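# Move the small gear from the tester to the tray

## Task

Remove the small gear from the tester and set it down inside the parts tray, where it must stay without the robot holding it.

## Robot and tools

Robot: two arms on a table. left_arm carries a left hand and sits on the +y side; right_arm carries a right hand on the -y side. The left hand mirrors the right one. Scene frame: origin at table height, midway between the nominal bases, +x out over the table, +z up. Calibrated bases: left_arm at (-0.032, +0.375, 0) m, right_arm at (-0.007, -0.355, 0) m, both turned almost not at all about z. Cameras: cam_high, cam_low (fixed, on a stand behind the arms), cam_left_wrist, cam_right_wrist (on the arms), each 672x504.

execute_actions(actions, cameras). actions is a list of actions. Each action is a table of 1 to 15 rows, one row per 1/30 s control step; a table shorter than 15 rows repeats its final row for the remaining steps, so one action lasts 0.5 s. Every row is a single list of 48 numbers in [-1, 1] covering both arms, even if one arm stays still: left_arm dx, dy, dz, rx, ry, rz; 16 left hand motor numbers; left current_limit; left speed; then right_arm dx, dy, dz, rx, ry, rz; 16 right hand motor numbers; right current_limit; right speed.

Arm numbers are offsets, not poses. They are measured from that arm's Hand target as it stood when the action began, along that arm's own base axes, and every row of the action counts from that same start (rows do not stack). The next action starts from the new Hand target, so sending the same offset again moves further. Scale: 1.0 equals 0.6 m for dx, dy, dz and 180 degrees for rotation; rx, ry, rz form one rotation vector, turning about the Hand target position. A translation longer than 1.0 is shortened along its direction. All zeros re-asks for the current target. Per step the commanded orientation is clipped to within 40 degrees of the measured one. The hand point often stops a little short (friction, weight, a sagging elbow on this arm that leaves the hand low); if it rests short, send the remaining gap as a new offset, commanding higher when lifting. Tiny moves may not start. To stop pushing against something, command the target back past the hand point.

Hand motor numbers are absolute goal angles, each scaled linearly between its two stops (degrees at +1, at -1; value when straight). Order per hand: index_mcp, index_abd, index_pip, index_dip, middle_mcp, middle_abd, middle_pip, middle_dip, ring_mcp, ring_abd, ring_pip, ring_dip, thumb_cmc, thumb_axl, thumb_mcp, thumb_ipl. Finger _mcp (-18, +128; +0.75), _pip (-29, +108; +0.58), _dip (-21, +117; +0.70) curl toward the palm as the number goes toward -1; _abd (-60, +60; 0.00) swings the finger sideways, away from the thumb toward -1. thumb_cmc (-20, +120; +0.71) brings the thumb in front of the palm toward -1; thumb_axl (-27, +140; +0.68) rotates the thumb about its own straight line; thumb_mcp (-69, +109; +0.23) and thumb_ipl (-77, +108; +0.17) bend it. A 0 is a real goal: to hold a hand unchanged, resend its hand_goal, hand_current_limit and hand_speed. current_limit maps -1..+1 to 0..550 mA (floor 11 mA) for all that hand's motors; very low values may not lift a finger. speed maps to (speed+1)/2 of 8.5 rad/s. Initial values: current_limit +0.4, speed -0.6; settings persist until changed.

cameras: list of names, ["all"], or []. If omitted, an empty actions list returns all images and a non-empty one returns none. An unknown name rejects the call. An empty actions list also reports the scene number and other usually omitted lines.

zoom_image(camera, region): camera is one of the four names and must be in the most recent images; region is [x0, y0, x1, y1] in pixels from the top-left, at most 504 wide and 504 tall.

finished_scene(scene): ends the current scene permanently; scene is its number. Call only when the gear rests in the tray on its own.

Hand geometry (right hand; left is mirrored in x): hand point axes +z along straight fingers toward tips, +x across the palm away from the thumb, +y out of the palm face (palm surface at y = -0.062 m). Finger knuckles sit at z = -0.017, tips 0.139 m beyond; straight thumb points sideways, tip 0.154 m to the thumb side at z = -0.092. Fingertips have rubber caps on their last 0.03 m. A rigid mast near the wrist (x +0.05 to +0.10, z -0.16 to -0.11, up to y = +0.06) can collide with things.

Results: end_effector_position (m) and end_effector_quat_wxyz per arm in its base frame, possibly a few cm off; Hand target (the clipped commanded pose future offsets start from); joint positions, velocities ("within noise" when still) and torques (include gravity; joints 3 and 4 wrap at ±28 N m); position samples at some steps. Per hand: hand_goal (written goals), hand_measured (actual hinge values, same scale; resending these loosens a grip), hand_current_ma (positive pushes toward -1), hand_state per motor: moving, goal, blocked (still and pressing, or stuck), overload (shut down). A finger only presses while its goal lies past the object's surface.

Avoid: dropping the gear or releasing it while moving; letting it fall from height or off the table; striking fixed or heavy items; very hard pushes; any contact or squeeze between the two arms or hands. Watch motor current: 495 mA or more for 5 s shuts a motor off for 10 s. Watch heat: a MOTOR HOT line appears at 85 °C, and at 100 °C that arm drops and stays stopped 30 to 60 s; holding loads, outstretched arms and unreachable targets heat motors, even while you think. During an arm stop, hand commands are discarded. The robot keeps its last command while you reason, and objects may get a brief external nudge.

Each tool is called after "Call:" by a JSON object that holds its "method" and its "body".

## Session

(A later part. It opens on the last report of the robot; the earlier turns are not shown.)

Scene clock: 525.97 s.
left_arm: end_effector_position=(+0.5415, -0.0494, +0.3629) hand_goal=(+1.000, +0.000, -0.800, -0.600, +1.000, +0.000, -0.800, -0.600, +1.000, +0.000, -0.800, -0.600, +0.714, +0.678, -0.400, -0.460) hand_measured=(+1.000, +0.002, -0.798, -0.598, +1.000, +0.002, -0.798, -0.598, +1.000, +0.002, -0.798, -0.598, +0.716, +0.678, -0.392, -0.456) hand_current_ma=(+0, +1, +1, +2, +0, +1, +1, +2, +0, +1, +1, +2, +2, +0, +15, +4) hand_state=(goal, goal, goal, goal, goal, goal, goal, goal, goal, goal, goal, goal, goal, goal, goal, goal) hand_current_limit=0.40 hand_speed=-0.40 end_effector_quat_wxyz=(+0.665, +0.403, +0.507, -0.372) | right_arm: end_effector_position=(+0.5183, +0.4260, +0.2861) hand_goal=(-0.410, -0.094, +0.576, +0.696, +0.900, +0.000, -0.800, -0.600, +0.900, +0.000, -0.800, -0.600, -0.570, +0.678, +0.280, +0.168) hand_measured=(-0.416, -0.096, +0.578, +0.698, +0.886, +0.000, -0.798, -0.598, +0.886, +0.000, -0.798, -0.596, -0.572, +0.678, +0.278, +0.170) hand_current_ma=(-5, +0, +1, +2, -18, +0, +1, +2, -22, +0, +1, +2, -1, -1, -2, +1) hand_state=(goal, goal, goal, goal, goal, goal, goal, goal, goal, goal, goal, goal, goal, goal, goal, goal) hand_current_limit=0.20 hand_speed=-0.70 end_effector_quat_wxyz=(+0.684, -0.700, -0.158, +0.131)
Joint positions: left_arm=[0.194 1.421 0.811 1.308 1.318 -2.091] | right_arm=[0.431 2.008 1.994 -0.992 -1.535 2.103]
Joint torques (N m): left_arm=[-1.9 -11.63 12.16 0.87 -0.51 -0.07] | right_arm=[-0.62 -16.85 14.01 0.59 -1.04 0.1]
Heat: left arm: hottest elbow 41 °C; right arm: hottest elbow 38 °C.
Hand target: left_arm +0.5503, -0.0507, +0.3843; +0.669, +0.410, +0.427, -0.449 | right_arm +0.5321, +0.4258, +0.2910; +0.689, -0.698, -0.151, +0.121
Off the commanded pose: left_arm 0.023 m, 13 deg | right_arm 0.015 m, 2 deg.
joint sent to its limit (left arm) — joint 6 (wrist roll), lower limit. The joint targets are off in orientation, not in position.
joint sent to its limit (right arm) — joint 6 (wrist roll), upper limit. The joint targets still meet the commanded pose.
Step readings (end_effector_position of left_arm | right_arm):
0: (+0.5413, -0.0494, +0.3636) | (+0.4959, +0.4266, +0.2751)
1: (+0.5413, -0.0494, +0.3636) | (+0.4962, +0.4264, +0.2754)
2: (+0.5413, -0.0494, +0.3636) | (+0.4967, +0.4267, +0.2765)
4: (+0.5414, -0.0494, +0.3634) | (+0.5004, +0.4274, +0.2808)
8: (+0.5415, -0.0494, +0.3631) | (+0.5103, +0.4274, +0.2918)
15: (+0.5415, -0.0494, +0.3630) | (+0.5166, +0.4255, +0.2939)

Call:
{"method": "execute_actions", "body": {"actions": [[[0,0,0,0,0,0,1,0,-0.8,-0.6,1,0,-0.8,-0.6,1,0,-0.8,-0.6,0.714,0.678,-0.40,-0.46,0.4,-0.4,-0.01,0.003,-0.04,0,0,0,-0.411,-0.095,0.576,0.696,0.9,0,-0.8,-0.6,0.9,0,-0.8,-0.6,-0.571,0.677,0.28,0.168,0.2,-0.7]]], "cameras": ["cam_low","cam_left_wrist"]}}

Call:
{"method": "zoom_image", "body": {"camera": "cam_left_wrist", "region": [100, 30, 320, 250]}}

Call:
{"method": "zoom_image", "body": {"camera": "cam_low", "region": [150, 170, 230, 290]}}

Scene clock: 530.33 s.
left_arm: end_effector_position=(+0.5415, -0.0494, +0.3629) hand_goal=(+1.000, +0.000, -0.800, -0.600, +1.000, +0.000, -0.800, -0.600, +1.000, +0.000, -0.800, -0.600, +0.714, +0.678, -0.400, -0.460) hand_measured=(+1.000, +0.002, -0.798, -0.598, +1.000, +0.002, -0.798, -0.598, +1.000, +0.002, -0.798, -0.598, +0.716, +0.678, -0.392, -0.456) hand_current_ma=(+0, +1, +1, +2, +0, +1, +1, +2, +0, +1, +1, +2, +2, +0, +15, +4) hand_state=(goal, goal, goal, goal, goal, goal, goal, goal, goal, goal, goal, goal, goal, goal, goal, goal) hand_current_limit=0.40 hand_speed=-0.40 end_effector_quat_wxyz=(+0.665, +0.403, +0.507, -0.372) | right_arm: end_effector_position=(+0.5226, +0.4280, +0.2848) hand_goal=(-0.410, -0.094, +0.576, +0.696, +0.900, +0.000, -0.800, -0.600, +0.900, +0.000, -0.800, -0.600, -0.570, +0.678, +0.280, +0.168) hand_measured=(-0.416, -0.096, +0.578, +0.698, +0.886, +0.000, -0.798, -0.598, +0.886, +0.000, -0.798, -0.596, -0.572, +0.678, +0.278, +0.170) hand_current_ma=(-5, +0, +1, +2, -18, +0, +1, +2, -22, +0, +1, +2, -1, -1, -2, +1) hand_state=(goal, goal, goal, goal, goal, goal, goal, goal, goal, goal, goal, goal, goal, goal, goal, goal) hand_current_limit=0.20 hand_speed=-0.70 end_effector_quat_wxyz=(+0.686, -0.697, -0.169, +0.120)
Joint positions: left_arm=[0.194 1.421 0.811 1.308 1.318 -2.091] | right_arm=[0.431 2.008 1.989 -0.955 -1.535 2.103]
Joint torques (N m): left_arm=[-1.79 -11.75 12.1 0.88 -0.5 -0.08] | right_arm=[-0.09 -18.02 8.31 1.46 -0.9 0.09]
Heat: left arm: hottest elbow 41 °C; right arm: hottest elbow 38 °C.
Hand target: left_arm +0.5503, -0.0507, +0.3843; +0.669, +0.410, +0.427, -0.449 | right_arm +0.5260, +0.4276, +0.2670; +0.689, -0.698, -0.151, +0.121
Off the commanded pose: left_arm 0.023 m, 13 deg | right_arm 0.018 m, 2 deg.
joint sent to its limit (left arm) — joint 6 (wrist roll), lower limit. The joint targets are off in orientation, not in position.
joint sent to its limit (right arm) — joint 6 (wrist roll), upper limit. The joint targets still meet the commanded pose.
Step readings (end_effector_position of left_arm | right_arm):
0: (+0.5415, -0.0494, +0.3629) | (+0.5183, +0.4260, +0.2861)
1: (+0.5415, -0.0494, +0.3629) | (+0.5183, +0.4260, +0.2861)
2: (+0.5415, -0.0494, +0.3629) | (+0.5183, +0.4260, +0.2861)
4: (+0.5415, -0.0494, +0.3629) | (+0.5191, +0.4264, +0.2862)
8: (+0.5415, -0.0494, +0.3629) | (+0.5220, +0.4277, +0.2867)
15: (+0.5415, -0.0494, +0.3629) | (+0.5229, +0.4281, +0.2859)
Images, in order (width x height): cam_low 672x504, cam_left_wrist 672x504.

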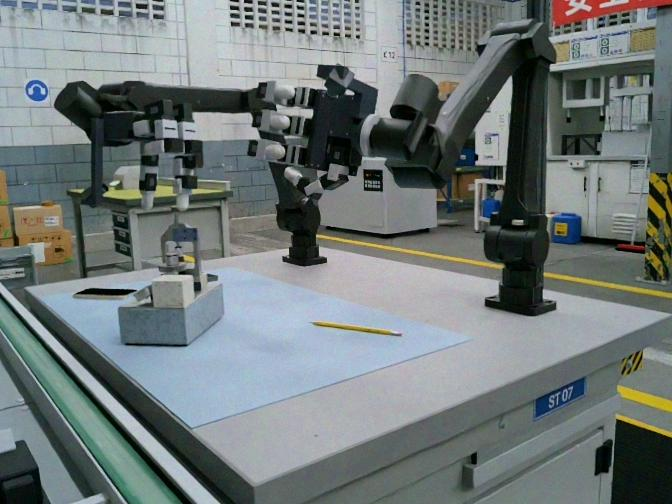

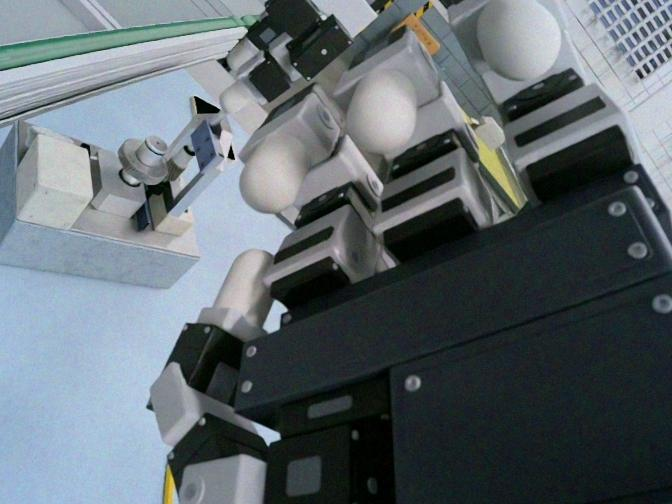

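Scaled by 2.291 from the camera's 672x504 image, which has a finer 960x720 frame.

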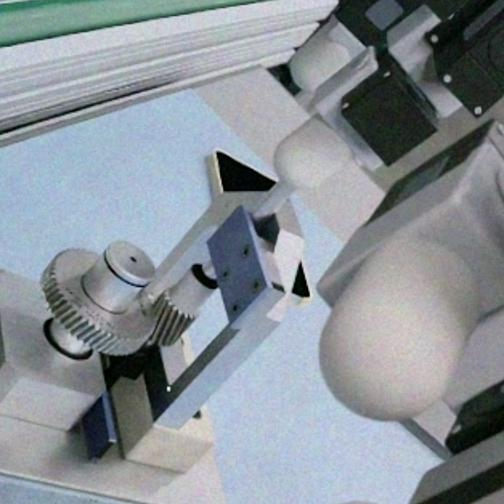

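Scaled by 4.200 from the camera's 672x504 image, which has a finer 960x720 frame.

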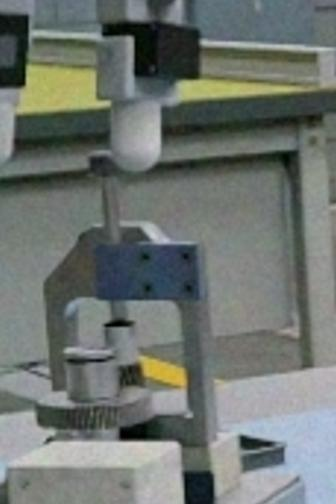

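Call:
{"method": "zoom_image", "body": {"camera": "cam_left_wrist", "region": [180, 20, 280, 120]}}

Call:
{"method": "zoom_image", "body": {"camera": "cam_low", "region": [110, 240, 240, 350]}}

Scaled by 5.040 from the camera's 672x504 image, which has a finer 960x720 frame.

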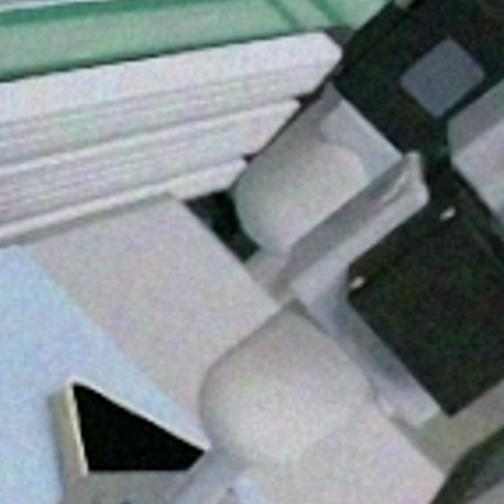

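Scaled by 3.877 from the camera's 672x504 image, which has a finer 960x720 frame.

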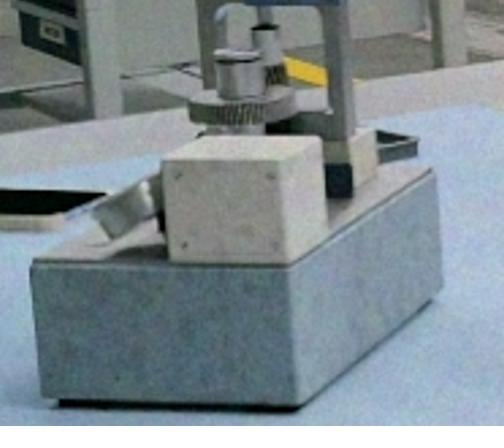

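Call:
{"method": "execute_actions", "body": {"actions": [[[0,0,0,0,0,0,1,0,-0.8,-0.6,1,0,-0.8,-0.6,1,0,-0.8,-0.6,0.714,0.678,-0.40,-0.46,0.4,-0.4,-0.012,0.01,-0.033,0,0,0,-0.411,-0.095,0.576,0.696,0.9,0,-0.8,-0.6,0.9,0,-0.8,-0.6,-0.571,0.677,0.28,0.168,0.2,-0.7]]], "cameras": ["cam_low","cam_left_wrist"]}}

Call:
{"method": "zoom_image", "body": {"camera": "cam_left_wrist", "region": [140, 20, 300, 180]}}

Call:
{"method": "zoom_image", "body": {"camera": "cam_low", "region": [130, 170, 230, 290]}}

Scene clock: 606.23 s.
left_arm: end_effector_position=(+0.5415, -0.0494, +0.3629) hand_goal=(+1.000, +0.000, -0.800, -0.600, +1.000, +0.000, -0.800, -0.600, +1.000, +0.000, -0.800, -0.600, +0.714, +0.678, -0.400, -0.460) hand_measured=(+1.000, +0.002, -0.798, -0.598, +1.000, +0.002, -0.798, -0.598, +1.000, +0.002, -0.798, -0.598, +0.716, +0.678, -0.392, -0.456) hand_current_ma=(+0, +1, +1, +2, +0, +1, +1, +2, +0, +1, +1, +2, +2, +0, +15, +4) hand_state=(goal, goal, goal, goal, goal, goal, goal, goal, goal, goal, goal, goal, goal, goal, goal, goal) hand_current_limit=0.40 hand_speed=-0.40 end_effector_quat_wxyz=(+0.665, +0.403, +0.507, -0.372) | right_arm: end_effector_position=(+0.5217, +0.4272, +0.2635) hand_goal=(-0.410, -0.094, +0.576, +0.696, +0.900, +0.000, -0.800, -0.600, +0.900, +0.000, -0.800, -0.600, -0.570, +0.678, +0.280, +0.168) hand_measured=(-0.416, -0.096, +0.578, +0.698, +0.886, +0.000, -0.798, -0.598, +0.886, +0.000, -0.798, -0.596, -0.572, +0.678, +0.278, +0.170) hand_current_ma=(-5, +0, +1, +2, -18, +0, +1, +2, -22, +0, +1, +2, -1, -1, -2, +1) hand_state=(goal, goal, goal, goal, goal, goal, goal, goal, goal, goal, goal, goal, goal, goal, goal, goal) hand_current_limit=0.20 hand_speed=-0.70 end_effector_quat_wxyz=(+0.685, -0.699, -0.167, +0.120)
Joint positions: left_arm=[0.194 1.421 0.811 1.308 1.318 -2.091] | right_arm=[0.431 2.008 1.934 -0.903 -1.53 2.103]
Joint torques (N m): left_arm=[-1.49 -11.52 12.04 0.88 -0.51 -0.06] | right_arm=[0.85 -17.85 8.35 1.58 -0.87 0.1]
Heat: left arm: hottest elbow 44 °C; right arm: hottest shoulder 38 °C.
Hand target: left_arm +0.5503, -0.0507, +0.3843; +0.669, +0.410, +0.427, -0.449 | right_arm +0.5188, +0.4336, +0.2472; +0.689, -0.698, -0.151, +0.121
Off the commanded pose: left_arm 0.023 m, 13 deg | right_arm 0.018 m, 2 deg.
joint sent to its limit (left arm) — joint 6 (wrist roll), lower limit. The joint targets are off in orientation, not in position.
joint sent to its limit (right arm) — joint 6 (wrist roll), upper limit. The joint targets still meet the commanded pose.
Step readings (end_effector_position of left_arm | right_arm):
0: (+0.5415, -0.0494, +0.3629) | (+0.5226, +0.4280, +0.2848)
1: (+0.5415, -0.0494, +0.3629) | (+0.5225, +0.4280, +0.2845)
2: (+0.5415, -0.0494, +0.3629) | (+0.5226, +0.4280, +0.2834)
4: (+0.5415, -0.0494, +0.3629) | (+0.5221, +0.4277, +0.2787)
8: (+0.5415, -0.0494, +0.3629) | (+0.5202, +0.4266, +0.2661)
15: (+0.5415, -0.0494, +0.3629) | (+0.5215, +0.4271, +0.2635)
Images, in order (width x height): cam_low 672x504, cam_left_wrist 672x504.

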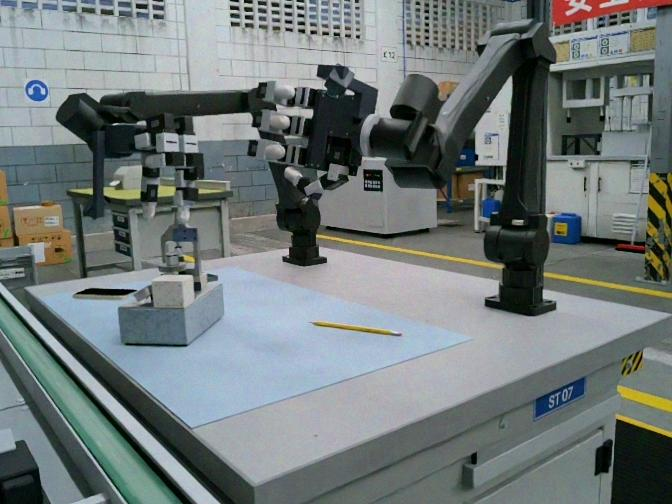

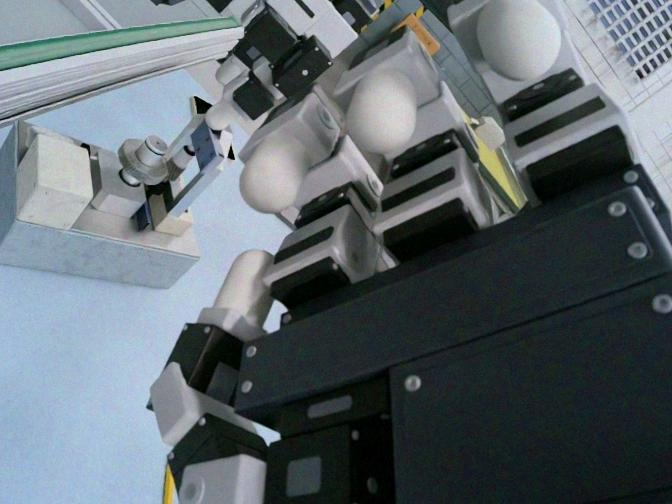

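Scaled by 3.150 from the camera's 672x504 image, which has a finer 960x720 frame.

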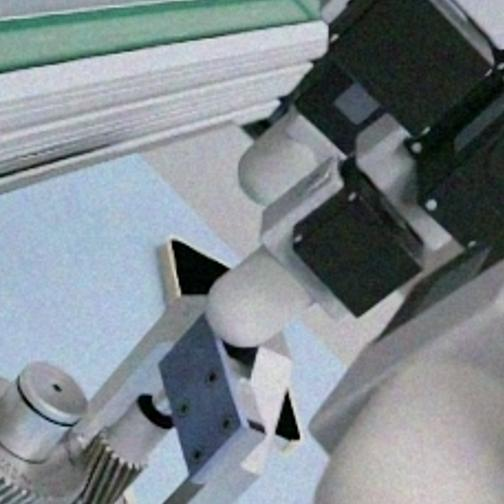

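Scaled by 4.200 from the camera's 672x504 image, which has a finer 960x720 frame.

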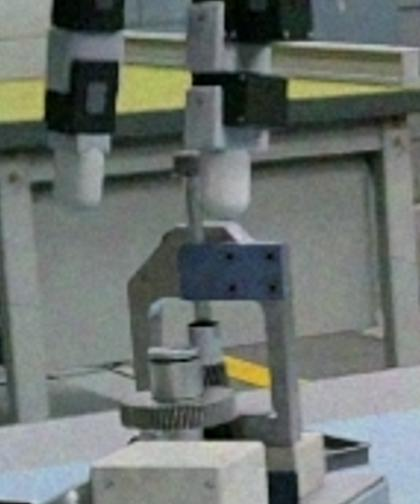

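Call:
{"method": "execute_actions", "body": {"actions": [[[0,0,0,0,0,0,1,0,-0.8,-0.6,1,0,-0.8,-0.6,1,0,-0.8,-0.6,0.714,0.678,-0.40,-0.46,0.4,-0.4,-0.01,0.0,0.07,0,0,0,-0.411,-0.095,0.576,0.696,0.9,0,-0.8,-0.6,0.9,0,-0.8,-0.6,-0.571,0.677,0.28,0.168,0.2,-0.7]]]}}

Scene clock: 615.67 s.
left_arm: end_effector_position=(+0.5415, -0.0494, +0.3629) hand_goal=(+1.000, +0.000, -0.800, -0.600, +1.000, +0.000, -0.800, -0.600, +1.000, +0.000, -0.800, -0.600, +0.714, +0.678, -0.400, -0.460) hand_measured=(+1.000, +0.002, -0.798, -0.598, +1.000, +0.002, -0.798, -0.598, +1.000, +0.002, -0.798, -0.598, +0.716, +0.678, -0.392, -0.456) hand_current_ma=(+0, +1, +1, +2, +0, +1, +1, +2, +0, +1, +1, +2, +2, +0, +15, +4) hand_state=(goal, goal, goal, goal, goal, goal, goal, goal, goal, goal, goal, goal, goal, goal, goal, goal) hand_current_limit=0.40 hand_speed=-0.40 end_effector_quat_wxyz=(+0.665, +0.403, +0.507, -0.372) | right_arm: end_effector_position=(+0.5115, +0.4230, +0.2655) hand_goal=(-0.410, -0.094, +0.576, +0.696, +0.900, +0.000, -0.800, -0.600, +0.900, +0.000, -0.800, -0.600, -0.570, +0.678, +0.280, +0.168) hand_measured=(-0.416, -0.096, +0.578, +0.698, +0.886, +0.000, -0.798, -0.598, +0.886, +0.000, -0.798, -0.596, -0.572, +0.678, +0.278, +0.170) hand_current_ma=(-5, +0, +1, +2, -18, +0, +1, +2, -22, +0, +1, +2, -1, -1, -2, +1) hand_state=(goal, goal, goal, goal, goal, goal, goal, goal, goal, goal, goal, goal, goal, goal, goal, goal) hand_current_limit=0.20 hand_speed=-0.70 end_effector_quat_wxyz=(+0.680, -0.704, -0.147, +0.141)
Joint positions: left_arm=[0.194 1.421 0.811 1.308 1.318 -2.091] | right_arm=[0.431 2.002 1.934 -0.97 -1.53 2.103]
Joint torques (N m): left_arm=[-1.73 -11.75 12.08 0.81 -0.5 -0.08] | right_arm=[1.26 -19.02 14 0.51 -0.9 0.12]
Heat: left arm: hottest elbow 44 °C; right arm: hottest shoulder 38 °C.
Hand target: left_arm +0.5503, -0.0507, +0.3843; +0.669, +0.410, +0.427, -0.449 | right_arm +0.5127, +0.4337, +0.2892; +0.689, -0.698, -0.151, +0.121
Off the commanded pose: left_arm 0.023 m, 13 deg | right_arm 0.026 m, 3 deg.
joint sent to its limit (left arm) — joint 6 (wrist roll), lower limit. The joint targets are off in orientation, not in position.
joint sent to its limit (right arm) — joint 6 (wrist roll), upper limit. The joint targets still meet the commanded pose.
Step readings (end_effector_position of left_arm | right_arm):
0: (+0.5415, -0.0494, +0.3629) | (+0.5217, +0.4272, +0.2635)
1: (+0.5415, -0.0494, +0.3629) | (+0.5217, +0.4272, +0.2635)
2: (+0.5415, -0.0494, +0.3629) | (+0.5215, +0.4271, +0.2635)
4: (+0.5415, -0.0494, +0.3629) | (+0.5189, +0.4259, +0.2630)
8: (+0.5415, -0.0494, +0.3629) | (+0.5145, +0.4239, +0.2625)
15: (+0.5415, -0.0494, +0.3629) | (+0.5121, +0.4230, +0.2641)

Call:
{"method": "execute_actions", "body": {"actions": [[[0,0,0,0,0,0,1,0,-0.8,-0.6,1,0,-0.8,-0.6,1,0,-0.8,-0.6,0.714,0.678,-0.40,-0.46,0.4,-0.4,0.008,0.0,0.035,0,0,0,-0.411,-0.095,0.576,0.696,0.9,0,-0.8,-0.6,0.9,0,-0.8,-0.6,-0.571,0.677,0.28,0.168,0.2,-0.7]]]}}

Scene clock: 618.40 s.
left_arm: end_effector_position=(+0.5415, -0.0494, +0.3629) hand_goal=(+1.000, +0.000, -0.800, -0.600, +1.000, +0.000, -0.800, -0.600, +1.000, +0.000, -0.800, -0.600, +0.714, +0.678, -0.400, -0.460) hand_measured=(+1.000, +0.002, -0.798, -0.598, +1.000, +0.002, -0.798, -0.598, +1.000, +0.002, -0.798, -0.598, +0.716, +0.678, -0.392, -0.456) hand_current_ma=(+0, +1, +1, +2, +0, +1, +1, +2, +0, +1, +1, +2, +2, +0, +15, +4) hand_state=(goal, goal, goal, goal, goal, goal, goal, goal, goal, goal, goal, goal, goal, goal, goal, goal) hand_current_limit=0.40 hand_speed=-0.40 end_effector_quat_wxyz=(+0.665, +0.403, +0.507, -0.372) | right_arm: end_effector_position=(+0.5145, +0.4244, +0.2965) hand_goal=(-0.410, -0.094, +0.576, +0.696, +0.900, +0.000, -0.800, -0.600, +0.900, +0.000, -0.800, -0.600, -0.570, +0.678, +0.280, +0.168) hand_measured=(-0.416, -0.096, +0.578, +0.698, +0.886, +0.000, -0.798, -0.598, +0.886, +0.000, -0.798, -0.596, -0.572, +0.678, +0.278, +0.170) hand_current_ma=(-5, +0, +1, +2, -18, +0, +1, +2, -22, +0, +1, +2, -1, -1, -2, +1) hand_state=(goal, goal, goal, goal, goal, goal, goal, goal, goal, goal, goal, goal, goal, goal, goal, goal) hand_current_limit=0.20 hand_speed=-0.70 end_effector_quat_wxyz=(+0.681, -0.703, -0.153, +0.135)
Joint positions: left_arm=[0.194 1.421 0.811 1.308 1.318 -2.091] | right_arm=[0.431 2.001 2.014 -1.033 -1.53 2.103]
Joint torques (N m): left_arm=[-1.79 -11.63 12.15 0.84 -0.52 -0.07] | right_arm=[1.08 -18.08 13.93 0.49 -0.93 0.12]
Heat: left arm: hottest elbow 44 °C; right arm: hottest shoulder 38 °C.
Hand target: left_arm +0.5503, -0.0507, +0.3843; +0.669, +0.410, +0.427, -0.449 | right_arm +0.5175, +0.4337, +0.3102; +0.689, -0.698, -0.151, +0.121
Off the commanded pose: left_arm 0.023 m, 13 deg | right_arm 0.017 m, 2 deg.
joint sent to its limit (left arm) — joint 6 (wrist roll), lower limit. The joint targets are off in orientation, not in position.
joint sent to its limit (right arm) — joint 6 (wrist roll), upper limit. The joint targets still meet the commanded pose.
Step readings (end_effector_position of left_arm | right_arm):
0: (+0.5415, -0.0494, +0.3629) | (+0.5114, +0.4230, +0.2655)
1: (+0.5415, -0.0494, +0.3629) | (+0.5114, +0.4230, +0.2658)
2: (+0.5415, -0.0494, +0.3629) | (+0.5111, +0.4229, +0.2670)
4: (+0.5415, -0.0494, +0.3629) | (+0.5109, +0.4228, +0.2722)
8: (+0.5415, -0.0494, +0.3629) | (+0.5139, +0.4241, +0.2874)
15: (+0.5415, -0.0494, +0.3629) | (+0.5150, +0.4247, +0.2966)

Call:
{"method": "execute_actions", "body": {"actions": [[[0,0,0,0,0,0,1,0,-0.8,-0.6,1,0,-0.8,-0.6,1,0,-0.8,-0.6,0.714,0.678,-0.40,-0.46,0.4,-0.4,0.0,0.009,-0.085,0,0,0,-0.411,-0.095,0.576,0.696,0.9,0,-0.8,-0.6,0.9,0,-0.8,-0.6,-0.571,0.677,0.28,0.168,0.2,-0.7]]], "cameras": ["cam_low","cam_left_wrist"]}}

Call:
{"method": "zoom_image", "body": {"camera": "cam_left_wrist", "region": [140, 20, 300, 180]}}

Call:
{"method": "zoom_image", "body": {"camera": "cam_low", "region": [130, 170, 230, 290]}}

Scene clock: 623.10 s.
left_arm: end_effector_position=(+0.5415, -0.0494, +0.3629) hand_goal=(+1.000, +0.000, -0.800, -0.600, +1.000, +0.000, -0.800, -0.600, +1.000, +0.000, -0.800, -0.600, +0.714, +0.678, -0.400, -0.460) hand_measured=(+1.000, +0.002, -0.798, -0.598, +1.000, +0.002, -0.798, -0.598, +1.000, +0.002, -0.798, -0.598, +0.716, +0.678, -0.392, -0.456) hand_current_ma=(+0, +1, +1, +2, +0, +1, +1, +2, +0, +1, +1, +2, +2, +0, +15, +4) hand_state=(goal, goal, goal, goal, goal, goal, goal, goal, goal, goal, goal, goal, goal, goal, goal, goal) hand_current_limit=0.40 hand_speed=-0.40 end_effector_quat_wxyz=(+0.665, +0.403, +0.507, -0.372) | right_arm: end_effector_position=(+0.5200, +0.4308, +0.2806) hand_goal=(-0.410, -0.094, +0.576, +0.696, +0.900, +0.000, -0.800, -0.600, +0.900, +0.000, -0.800, -0.600, -0.570, +0.678, +0.280, +0.168) hand_measured=(-0.416, -0.096, +0.578, +0.698, +0.886, +0.000, -0.798, -0.598, +0.886, +0.000, -0.798, -0.596, -0.572, +0.678, +0.278, +0.170) hand_current_ma=(-5, +0, +1, +2, -18, +0, +1, +2, -22, +0, +1, +2, +0, -1, -2, +1) hand_state=(goal, goal, goal, goal, goal, goal, goal, goal, goal, goal, goal, goal, goal, goal, goal, goal) hand_current_limit=0.20 hand_speed=-0.70 end_effector_quat_wxyz=(+0.684, -0.699, -0.173, +0.117)
Joint positions: left_arm=[0.194 1.421 0.811 1.308 1.318 -2.091] | right_arm=[0.437 2.003 1.972 -0.938 -1.527 2.101]
Joint torques (N m): left_arm=[-1.32 -11.58 12.15 0.87 -0.53 -0.06] | right_arm=[1.2 -17.14 8.39 1.44 -0.82 0.15]
Heat: left arm: hottest elbow 44 °C; right arm: hottest shoulder 38 °C.
Hand target: left_arm +0.5503, -0.0507, +0.3843; +0.669, +0.410, +0.427, -0.449 | right_arm +0.5176, +0.4390, +0.2591; +0.689, -0.698, -0.151, +0.121
Off the commanded pose: left_arm 0.023 m, 13 deg | right_arm 0.023 m, 3 deg.
joint sent to its limit (left arm) — joint 6 (wrist roll), lower limit. The joint targets are off in orientation, not in position.
joint sent to its limit (right arm) — joint 6 (wrist roll), upper limit. The joint targets still meet the commanded pose.
Step readings (end_effector_position of left_arm | right_arm):
0: (+0.5415, -0.0494, +0.3629) | (+0.5144, +0.4244, +0.2965)
1: (+0.5415, -0.0494, +0.3629) | (+0.5144, +0.4244, +0.2965)
2: (+0.5415, -0.0494, +0.3629) | (+0.5146, +0.4245, +0.2965)
4: (+0.5415, -0.0494, +0.3629) | (+0.5165, +0.4253, +0.2965)
8: (+0.5415, -0.0494, +0.3629) | (+0.5188, +0.4277, +0.2901)
15: (+0.5415, -0.0494, +0.3629) | (+0.5192, +0.4304, +0.2803)
Images, in order (width x height): cam_low 672x504, cam_left_wrist 672x504.

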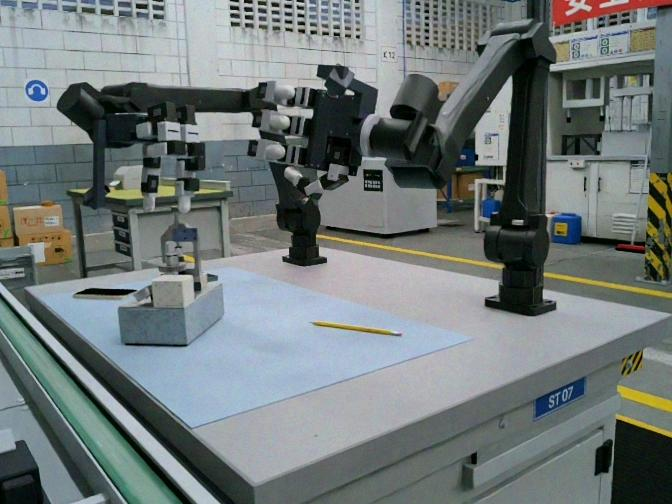

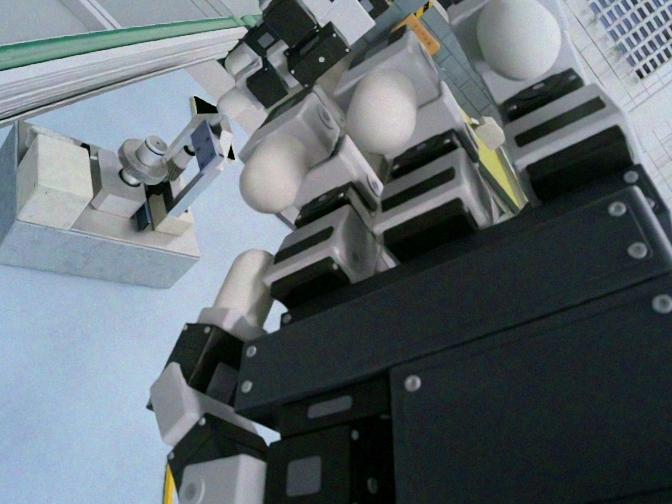

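Scaled by 3.150 from the camera's 672x504 image, which has a finer 960x720 frame.

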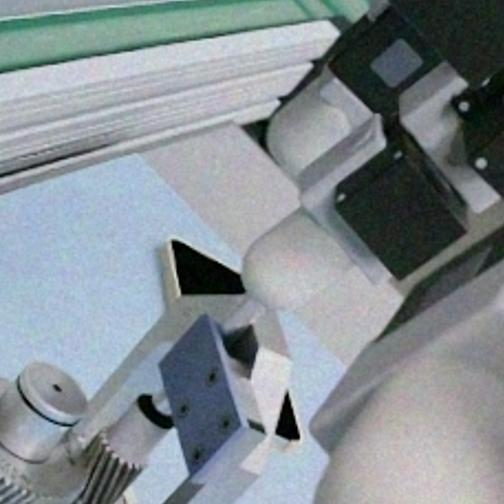

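Scaled by 4.200 from the camera's 672x504 image, which has a finer 960x720 frame.

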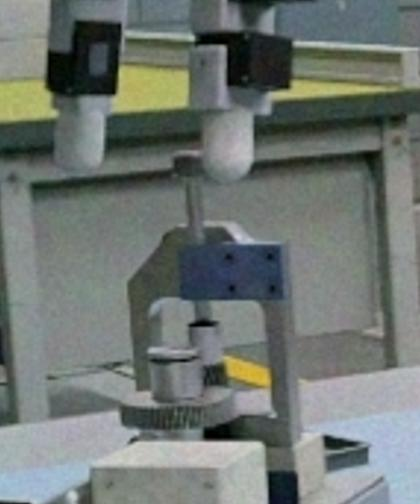

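Call:
{"method": "execute_actions", "body": {"actions": [[[0,0,0,0,0,0,1,0,-0.8,-0.6,1,0,-0.8,-0.6,1,0,-0.8,-0.6,0.714,0.678,-0.40,-0.46,0.4,-0.4,-0.016,-0.012,0.0,0,0,0,-0.411,-0.095,0.576,0.696,0.9,0,-0.8,-0.6,0.9,0,-0.8,-0.6,-0.571,0.677,0.28,0.168,0.2,-0.7]]], "cameras": ["cam_low","cam_left_wrist"]}}

Call:
{"method": "zoom_image", "body": {"camera": "cam_left_wrist", "region": [140, 20, 300, 180]}}

Call:
{"method": "zoom_image", "body": {"camera": "cam_low", "region": [130, 170, 230, 290]}}

Scene clock: 654.23 s.
left_arm: end_effector_position=(+0.5415, -0.0494, +0.3629) hand_goal=(+1.000, +0.000, -0.800, -0.600, +1.000, +0.000, -0.800, -0.600, +1.000, +0.000, -0.800, -0.600, +0.714, +0.678, -0.400, -0.460) hand_measured=(+1.000, +0.002, -0.798, -0.598, +1.000, +0.002, -0.798, -0.598, +1.000, +0.002, -0.798, -0.598, +0.716, +0.678, -0.392, -0.456) hand_current_ma=(+0, +1, +1, +2, +0, +1, +1, +2, +0, +1, +1, +2, +2, +0, +15, +4) hand_state=(goal, goal, goal, goal, goal, goal, goal, goal, goal, goal, goal, goal, goal, goal, goal, goal) hand_current_limit=0.40 hand_speed=-0.40 end_effector_quat_wxyz=(+0.665, +0.403, +0.507, -0.372) | right_arm: end_effector_position=(+0.5133, +0.4277, +0.2616) hand_goal=(-0.410, -0.094, +0.576, +0.696, +0.900, +0.000, -0.800, -0.600, +0.900, +0.000, -0.800, -0.600, -0.570, +0.678, +0.280, +0.168) hand_measured=(-0.416, -0.096, +0.578, +0.698, +0.886, +0.000, -0.798, -0.598, +0.886, +0.000, -0.798, -0.596, -0.570, +0.678, +0.278, +0.170) hand_current_ma=(-5, +0, +1, +2, -18, +0, +1, +2, -22, +0, +1, +2, +0, -1, -2, +1) hand_state=(goal, goal, goal, goal, goal, goal, goal, goal, goal, goal, goal, goal, goal, goal, goal, goal) hand_current_limit=0.20 hand_speed=-0.70 end_effector_quat_wxyz=(+0.682, -0.702, -0.163, +0.128)
Joint positions: left_arm=[0.194 1.421 0.811 1.308 1.318 -2.091] | right_arm=[0.437 1.997 1.916 -0.917 -1.527 2.102]
Joint torques (N m): left_arm=[-1.61 -11.75 12.16 0.8 -0.52 -0.06] | right_arm=[0.79 -18.84 8.35 1.54 -0.95 0.13]
Heat: left arm: hottest elbow 45 °C; right arm: hottest shoulder 39 °C.
Hand target: left_arm +0.5503, -0.0507, +0.3843; +0.669, +0.410, +0.427, -0.449 | right_arm +0.5080, +0.4318, +0.2591; +0.689, -0.698, -0.151, +0.121
Off the commanded pose: left_arm 0.023 m, 13 deg | right_arm 0.007 m, 2 deg.
joint sent to its limit (left arm) — joint 6 (wrist roll), lower limit. The joint targets are off in orientation, not in position.
joint sent to its limit (right arm) — joint 6 (wrist roll), upper limit. The joint targets still meet the commanded pose.
Step readings (end_effector_position of left_arm | right_arm):
0: (+0.5415, -0.0494, +0.3629) | (+0.5200, +0.4308, +0.2806)
1: (+0.5415, -0.0494, +0.3629) | (+0.5199, +0.4308, +0.2803)
2: (+0.5415, -0.0494, +0.3629) | (+0.5197, +0.4307, +0.2795)
4: (+0.5415, -0.0494, +0.3629) | (+0.5178, +0.4298, +0.2750)
8: (+0.5415, -0.0494, +0.3629) | (+0.5137, +0.4279, +0.2642)
15: (+0.5415, -0.0494, +0.3629) | (+0.5132, +0.4277, +0.2616)
Images, in order (width x height): cam_low 672x504, cam_left_wrist 672x504.

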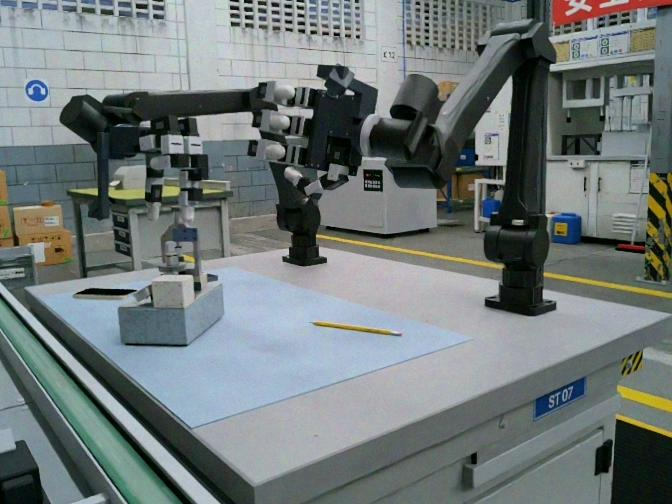

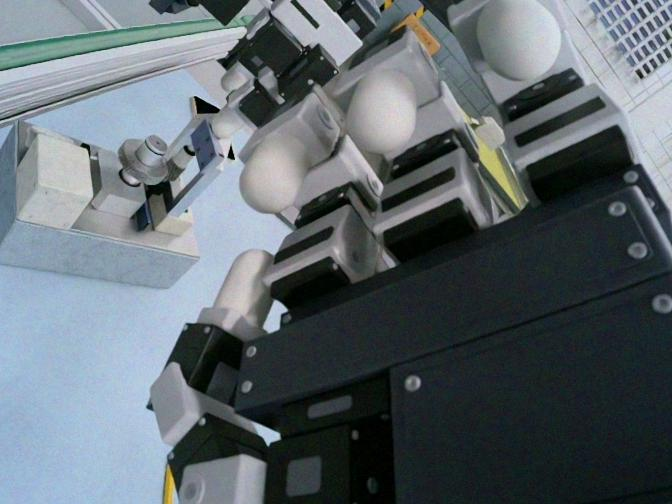

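Scaled by 3.150 from the camera's 672x504 image, which has a finer 960x720 frame.

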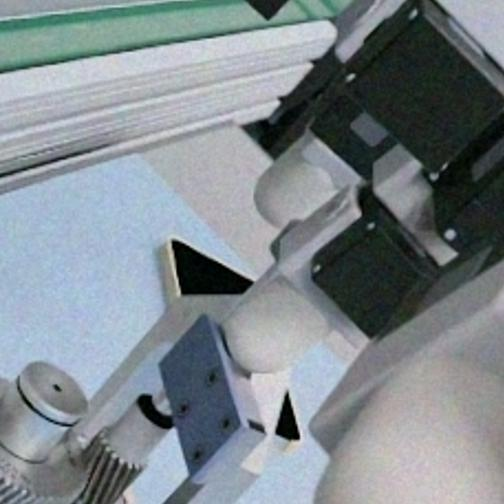

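Scaled by 4.200 from the camera's 672x504 image, which has a finer 960x720 frame.

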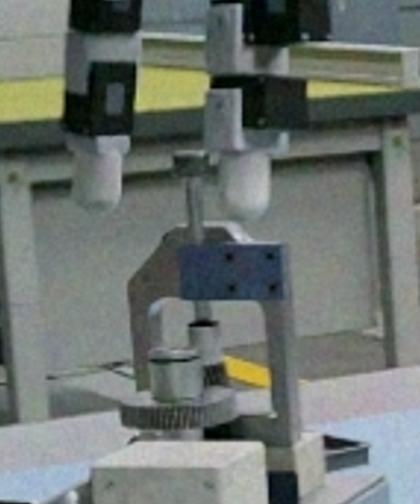

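Call:
{"method": "execute_actions", "body": {"actions": [[[0,0,0,0,0,0,1,0,-0.8,-0.6,1,0,-0.8,-0.6,1,0,-0.8,-0.6,0.714,0.678,-0.40,-0.46,0.4,-0.4,0,0,0,0,0,0,-0.5,-0.095,0.576,0.696,0.9,0,-0.8,-0.6,0.9,0,-0.8,-0.6,-0.571,0.677,0.06,0.168,0.2,-0.7]],[[0,0,0,0,0,0,1,0,-0.8,-0.6,1,0,-0.8,-0.6,1,0,-0.8,-0.6,0.714,0.678,-0.40,-0.46,0.4,-0.4,0,0,0,0,0,0,-0.6,-0.095,0.576,0.696,0.9,0,-0.8,-0.6,0.9,0,-0.8,-0.6,-0.571,0.677,-0.04,0.168,0.2,-0.7]]], "cameras": ["cam_low","cam_left_wrist"]}}

Call:
{"method": "zoom_image", "body": {"camera": "cam_left_wrist", "region": [140, 20, 300, 180]}}

Call:
{"method": "zoom_image", "body": {"camera": "cam_low", "region": [130, 170, 230, 290]}}

Scene clock: 667.40 s.
left_arm: end_effector_position=(+0.5415, -0.0494, +0.3629) hand_goal=(+1.000, +0.000, -0.800, -0.600, +1.000, +0.000, -0.800, -0.600, +1.000, +0.000, -0.800, -0.600, +0.714, +0.678, -0.400, -0.460) hand_measured=(+1.000, +0.002, -0.798, -0.598, +1.000, +0.002, -0.798, -0.598, +1.000, +0.002, -0.798, -0.598, +0.716, +0.678, -0.392, -0.456) hand_current_ma=(+0, +1, +1, +2, +0, +1, +1, +2, +0, +1, +1, +2, +2, +0, +15, +4) hand_state=(goal, goal, goal, goal, goal, goal, goal, goal, goal, goal, goal, goal, goal, goal, goal, goal) hand_current_limit=0.40 hand_speed=-0.40 end_effector_quat_wxyz=(+0.665, +0.403, +0.507, -0.372) | right_arm: end_effector_position=(+0.5130, +0.4285, +0.2617) hand_goal=(-0.600, -0.094, +0.576, +0.696, +0.900, +0.000, -0.800, -0.600, +0.900, +0.000, -0.800, -0.600, -0.570, +0.678, -0.040, +0.168) hand_measured=(-0.526, -0.094, +0.596, +0.704, +0.886, +0.000, -0.798, -0.598, +0.886, +0.000, -0.798, -0.596, -0.570, +0.678, -0.010, +0.176) hand_current_ma=(+216, +0, +31, +9, -18, +0, +1, +2, -22, +0, +1, +2, +0, -1, +76, +14) hand_state=(blocked, goal, blocked, goal, goal, goal, goal, goal, goal, goal, goal, goal, goal, goal, blocked, goal) hand_current_limit=0.20 hand_speed=-0.70 end_effector_quat_wxyz=(+0.682, -0.702, -0.163, +0.128)
Joint positions: left_arm=[0.194 1.421 0.811 1.308 1.318 -2.091] | right_arm=[0.439 1.997 1.916 -0.916 -1.525 2.102]
Joint torques (N m): left_arm=[-1.61 -11.69 12.12 0.85 -0.51 -0.06] | right_arm=[0.73 -18.84 8.31 1.5 -1 0.12]
Heat: left arm: hottest elbow 45 °C; right arm: hottest shoulder 40 °C.
Hand target: left_arm +0.5503, -0.0507, +0.3843; +0.669, +0.410, +0.427, -0.449 | right_arm +0.5080, +0.4318, +0.2592; +0.689, -0.698, -0.151, +0.121
Off the commanded pose: left_arm 0.023 m, 13 deg | right_arm 0.006 m, 2 deg.
joint sent to its limit (left arm) — joint 6 (wrist roll), lower limit. The joint targets are off in orientation, not in position.
joint sent to its limit (right arm) — joint 6 (wrist roll), upper limit. The joint targets still meet the commanded pose.
Step readings (end_effector_position of left_arm | right_arm):
0: (+0.5415, -0.0494, +0.3629) | (+0.5134, +0.4277, +0.2617)
1: (+0.5415, -0.0494, +0.3629) | (+0.5134, +0.4277, +0.2617)
2: (+0.5415, -0.0494, +0.3629) | (+0.5134, +0.4277, +0.2617)
4: (+0.5415, -0.0494, +0.3629) | (+0.5134, +0.4277, +0.2617)
8: (+0.5415, -0.0494, +0.3629) | (+0.5134, +0.4277, +0.2617)
15: (+0.5415, -0.0494, +0.3629) | (+0.5134, +0.4277, +0.2617)
16: (+0.5415, -0.0494, +0.3629) | (+0.5134, +0.4277, +0.2617)
17: (+0.5415, -0.0494, +0.3629) | (+0.5134, +0.4277, +0.2617)
19: (+0.5415, -0.0494, +0.3629) | (+0.5134, +0.4277, +0.2617)
23: (+0.5415, -0.0494, +0.3629) | (+0.5130, +0.4285, +0.2617)
30: (+0.5415, -0.0494, +0.3629) | (+0.5130, +0.4285, +0.2617)
Images, in order (width x height): cam_low 672x504, cam_left_wrist 672x504.

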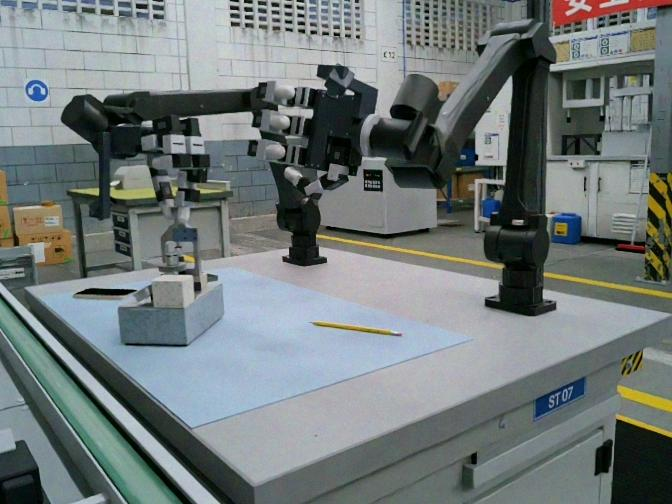

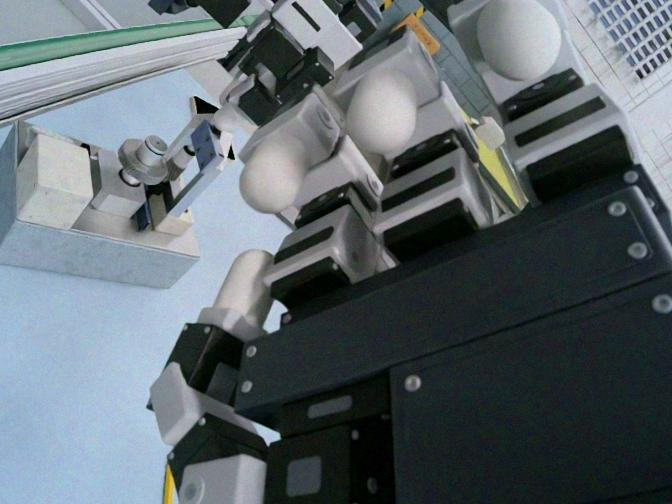

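Scaled by 3.150 from the camera's 672x504 image, which has a finer 960x720 frame.

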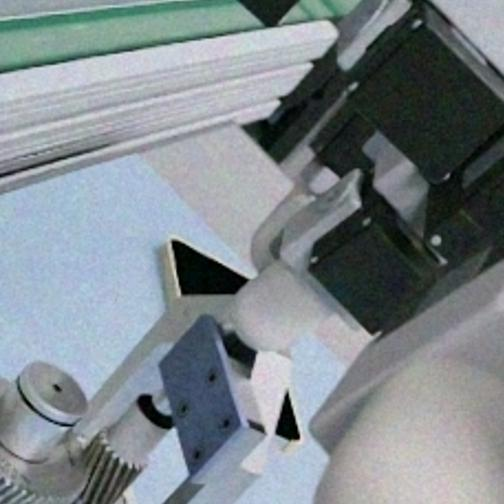

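Scaled by 4.200 from the camera's 672x504 image, which has a finer 960x720 frame.

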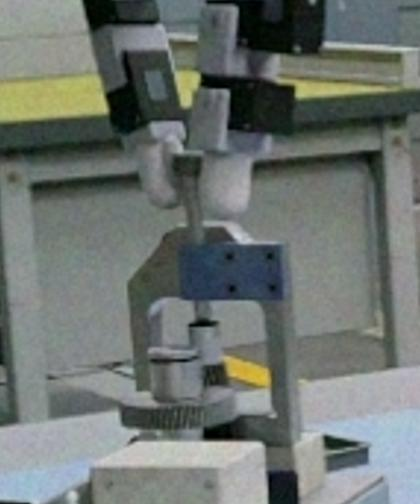

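Call:
{"method": "execute_actions", "body": {"actions": [[[0,0,0,0,0,0,1,0,-0.8,-0.6,1,0,-0.8,-0.6,1,0,-0.8,-0.6,0.714,0.678,-0.40,-0.46,0.4,-0.4,0,0,0.03,0,0,0,-0.62,-0.095,0.576,0.696,0.9,0,-0.8,-0.6,0.9,0,-0.8,-0.6,-0.571,0.677,-0.06,0.168,0.4,-0.7],[0,0,0,0,0,0,1,0,-0.8,-0.6,1,0,-0.8,-0.6,1,0,-0.8,-0.6,0.714,0.678,-0.40,-0.46,0.4,-0.4,0,0,0.06,0,0,0,-0.62,-0.095,0.576,0.696,0.9,0,-0.8,-0.6,0.9,0,-0.8,-0.6,-0.571,0.677,-0.06,0.168,0.4,-0.7]]], "cameras": ["cam_low","cam_left_wrist"]}}

Call:
{"method": "zoom_image", "body": {"camera": "cam_left_wrist", "region": [140, 20, 300, 180]}}

Call:
{"method": "zoom_image", "body": {"camera": "cam_low", "region": [130, 170, 230, 290]}}

Scene clock: 673.83 s.
left_arm: end_effector_position=(+0.5415, -0.0494, +0.3629) hand_goal=(+1.000, +0.000, -0.800, -0.600, +1.000, +0.000, -0.800, -0.600, +1.000, +0.000, -0.800, -0.600, +0.714, +0.678, -0.400, -0.460) hand_measured=(+1.000, +0.002, -0.798, -0.598, +1.000, +0.002, -0.798, -0.598, +1.000, +0.002, -0.798, -0.598, +0.716, +0.678, -0.392, -0.456) hand_current_ma=(+0, +1, +1, +2, +0, +1, +1, +2, +0, +1, +1, +2, +2, +0, +15, +4) hand_state=(goal, goal, goal, goal, goal, goal, goal, goal, goal, goal, goal, goal, goal, goal, goal, goal) hand_current_limit=0.40 hand_speed=-0.40 end_effector_quat_wxyz=(+0.665, +0.403, +0.507, -0.372) | right_arm: end_effector_position=(+0.5035, +0.4241, +0.2665) hand_goal=(-0.620, -0.094, +0.576, +0.696, +0.900, +0.000, -0.800, -0.600, +0.900, +0.000, -0.800, -0.600, -0.570, +0.678, -0.060, +0.168) hand_measured=(-0.580, -0.088, +0.600, +0.706, +0.886, +0.000, -0.798, -0.598, +0.886, +0.000, -0.798, -0.596, -0.570, +0.678, -0.046, +0.176) hand_current_ma=(+92, +5, +38, +11, -18, +0, +1, +2, -22, +0, +1, +2, +0, -1, +30, +12) hand_state=(blocked, goal, blocked, goal, goal, goal, goal, goal, goal, goal, goal, goal, goal, goal, goal, goal) hand_current_limit=0.40 hand_speed=-0.70 end_effector_quat_wxyz=(+0.677, -0.706, -0.145, +0.147)
Joint positions: left_arm=[0.194 1.421 0.811 1.308 1.318 -2.091] | right_arm=[0.439 1.989 1.919 -0.977 -1.525 2.106]
Joint torques (N m): left_arm=[-1.55 -11.69 12.16 0.91 -0.53 -0.09] | right_arm=[0.67 -19.14 14.37 0.55 -1.09 0.09]
Heat: left arm: hottest elbow 45 °C; right arm: hottest shoulder 40 °C.
Hand target: left_arm +0.5503, -0.0507, +0.3843; +0.669, +0.410, +0.427, -0.449 | right_arm +0.5080, +0.4318, +0.2952; +0.689, -0.698, -0.151, +0.121
Off the commanded pose: left_arm 0.023 m, 13 deg | right_arm 0.030 m, 3 deg.
joint sent to its limit (left arm) — joint 6 (wrist roll), lower limit. The joint targets are off in orientation, not in position.
joint sent to its limit (right arm) — joint 6 (wrist roll), upper limit. The joint targets still meet the commanded pose.
Step readings (end_effector_position of left_arm | right_arm):
0: (+0.5415, -0.0494, +0.3629) | (+0.5130, +0.4285, +0.2617)
1: (+0.5415, -0.0494, +0.3629) | (+0.5130, +0.4285, +0.2617)
2: (+0.5415, -0.0494, +0.3629) | (+0.5130, +0.4285, +0.2617)
4: (+0.5415, -0.0494, +0.3629) | (+0.5118, +0.4280, +0.2614)
8: (+0.5415, -0.0494, +0.3629) | (+0.5080, +0.4262, +0.2614)
15: (+0.5415, -0.0494, +0.3629) | (+0.5046, +0.4246, +0.2625)
Images, in order (width x height): cam_low 672x504, cam_left_wrist 672x504.

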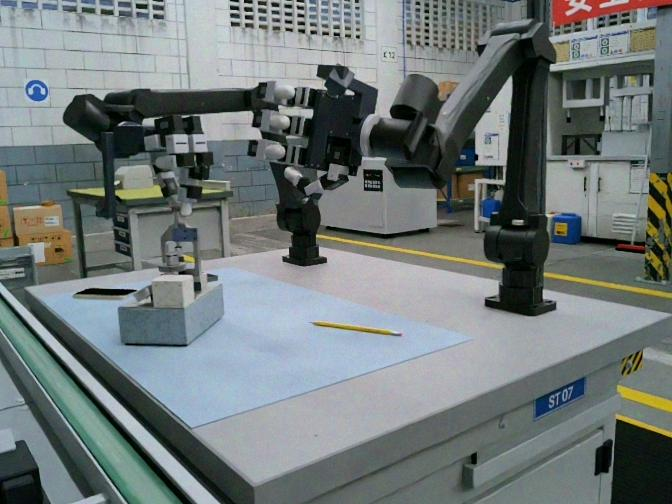

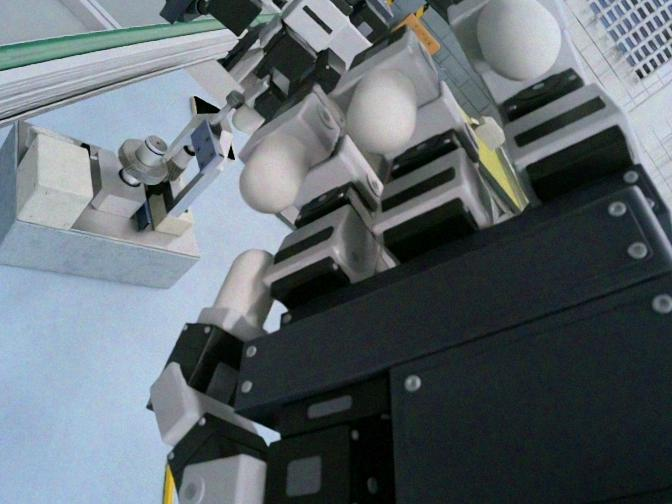

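Scaled by 3.150 from the camera's 672x504 image, which has a finer 960x720 frame.

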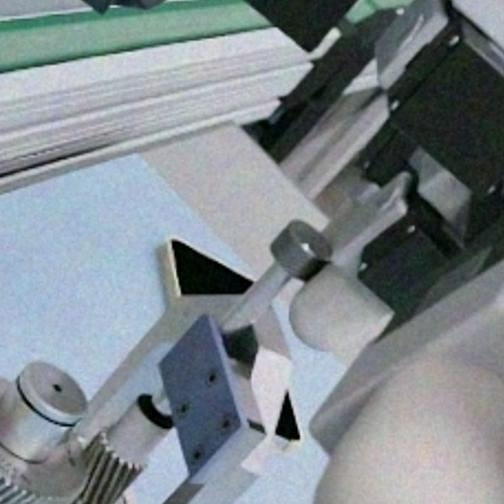

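Scaled by 4.200 from the camera's 672x504 image, which has a finer 960x720 frame.

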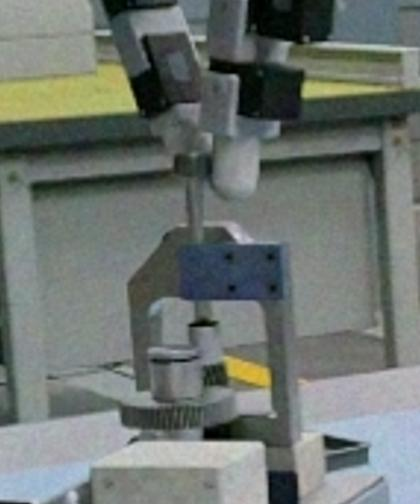

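Call:
{"method": "execute_actions", "body": {"actions": [[[0,0,0,0,0,0,1,0,-0.8,-0.6,1,0,-0.8,-0.6,1,0,-0.8,-0.6,0.714,0.678,-0.40,-0.46,0.4,-0.4,0,0,0,0,0,0,-0.411,-0.095,0.576,0.696,0.9,0,-0.8,-0.6,0.9,0,-0.8,-0.6,-0.571,0.677,0.2,0.168,0.3,-0.5]],[[0,0,0,0,0,0,1,0,-0.8,-0.6,1,0,-0.8,-0.6,1,0,-0.8,-0.6,0.714,0.678,-0.40,-0.46,0.4,-0.4,0.017,0.005,0,0,0,0,-0.411,-0.095,0.576,0.696,0.9,0,-0.8,-0.6,0.9,0,-0.8,-0.6,-0.571,0.677,0.2,0.168,0.3,-0.7]]]}}

Scene clock: 681.80 s.
left_arm: end_effector_position=(+0.5415, -0.0494, +0.3629) hand_goal=(+1.000, +0.000, -0.800, -0.600, +1.000, +0.000, -0.800, -0.600, +1.000, +0.000, -0.800, -0.600, +0.714, +0.678, -0.400, -0.460) hand_measured=(+1.000, +0.002, -0.798, -0.598, +1.000, +0.002, -0.798, -0.598, +1.000, +0.002, -0.798, -0.598, +0.716, +0.678, -0.392, -0.456) hand_current_ma=(+0, +1, +1, +2, +0, +1, +1, +2, +0, +1, +1, +2, +2, +0, +15, +4) hand_state=(goal, goal, goal, goal, goal, goal, goal, goal, goal, goal, goal, goal, goal, goal, goal, goal) hand_current_limit=0.40 hand_speed=-0.40 end_effector_quat_wxyz=(+0.665, +0.403, +0.507, -0.372) | right_arm: end_effector_position=(+0.5100, +0.4272, +0.2932) hand_goal=(-0.410, -0.094, +0.576, +0.696, +0.900, +0.000, -0.800, -0.600, +0.900, +0.000, -0.800, -0.600, -0.570, +0.678, +0.200, +0.168) hand_measured=(-0.414, -0.090, +0.578, +0.698, +0.886, +0.000, -0.798, -0.598, +0.886, +0.000, -0.798, -0.596, -0.570, +0.678, +0.198, +0.170) hand_current_ma=(-5, +2, +1, +2, -18, +0, +1, +2, -22, +0, +1, +2, +0, -1, -2, +2) hand_state=(goal, goal, goal, goal, goal, goal, goal, goal, goal, goal, goal, goal, goal, goal, goal, goal) hand_current_limit=0.30 hand_speed=-0.70 end_effector_quat_wxyz=(+0.681, -0.702, -0.161, +0.130)
Joint positions: left_arm=[0.194 1.421 0.811 1.308 1.318 -2.091] | right_arm=[0.439 1.986 1.981 -0.996 -1.525 2.106]
Joint torques (N m): left_arm=[-1.67 -11.81 12.11 0.85 -0.52 -0.06] | right_arm=[0.26 -16.38 13.91 0.64 -1.02 0.1]
Heat: left arm: hottest elbow 45 °C; right arm: hottest shoulder 39 °C.
Hand target: left_arm +0.5503, -0.0507, +0.3843; +0.669, +0.410, +0.427, -0.449 | right_arm +0.5182, +0.4348, +0.2952; +0.689, -0.698, -0.151, +0.121
Off the commanded pose: left_arm 0.023 m, 13 deg | right_arm 0.011 m, 2 deg.
joint sent to its limit (left arm) — joint 6 (wrist roll), lower limit. The joint targets are off in orientation, not in position.
joint sent to its limit (right arm) — joint 6 (wrist roll), upper limit. The joint targets still meet the commanded pose.
Step readings (end_effector_position of left_arm | right_arm):
0: (+0.5415, -0.0494, +0.3629) | (+0.5035, +0.4241, +0.2665)
1: (+0.5415, -0.0494, +0.3629) | (+0.5035, +0.4241, +0.2665)
2: (+0.5415, -0.0494, +0.3629) | (+0.5035, +0.4241, +0.2665)
4: (+0.5415, -0.0494, +0.3629) | (+0.5039, +0.4243, +0.2674)
8: (+0.5415, -0.0494, +0.3629) | (+0.5043, +0.4245, +0.2699)
15: (+0.5415, -0.0494, +0.3629) | (+0.5045, +0.4246, +0.2723)
16: (+0.5415, -0.0494, +0.3629) | (+0.5046, +0.4246, +0.2724)
17: (+0.5415, -0.0494, +0.3629) | (+0.5047, +0.4247, +0.2733)
19: (+0.5415, -0.0494, +0.3629) | (+0.5053, +0.4250, +0.2766)
23: (+0.5415, -0.0494, +0.3629) | (+0.5090, +0.4267, +0.2879)
30: (+0.5415, -0.0494, +0.3629) | (+0.5102, +0.4273, +0.2935)


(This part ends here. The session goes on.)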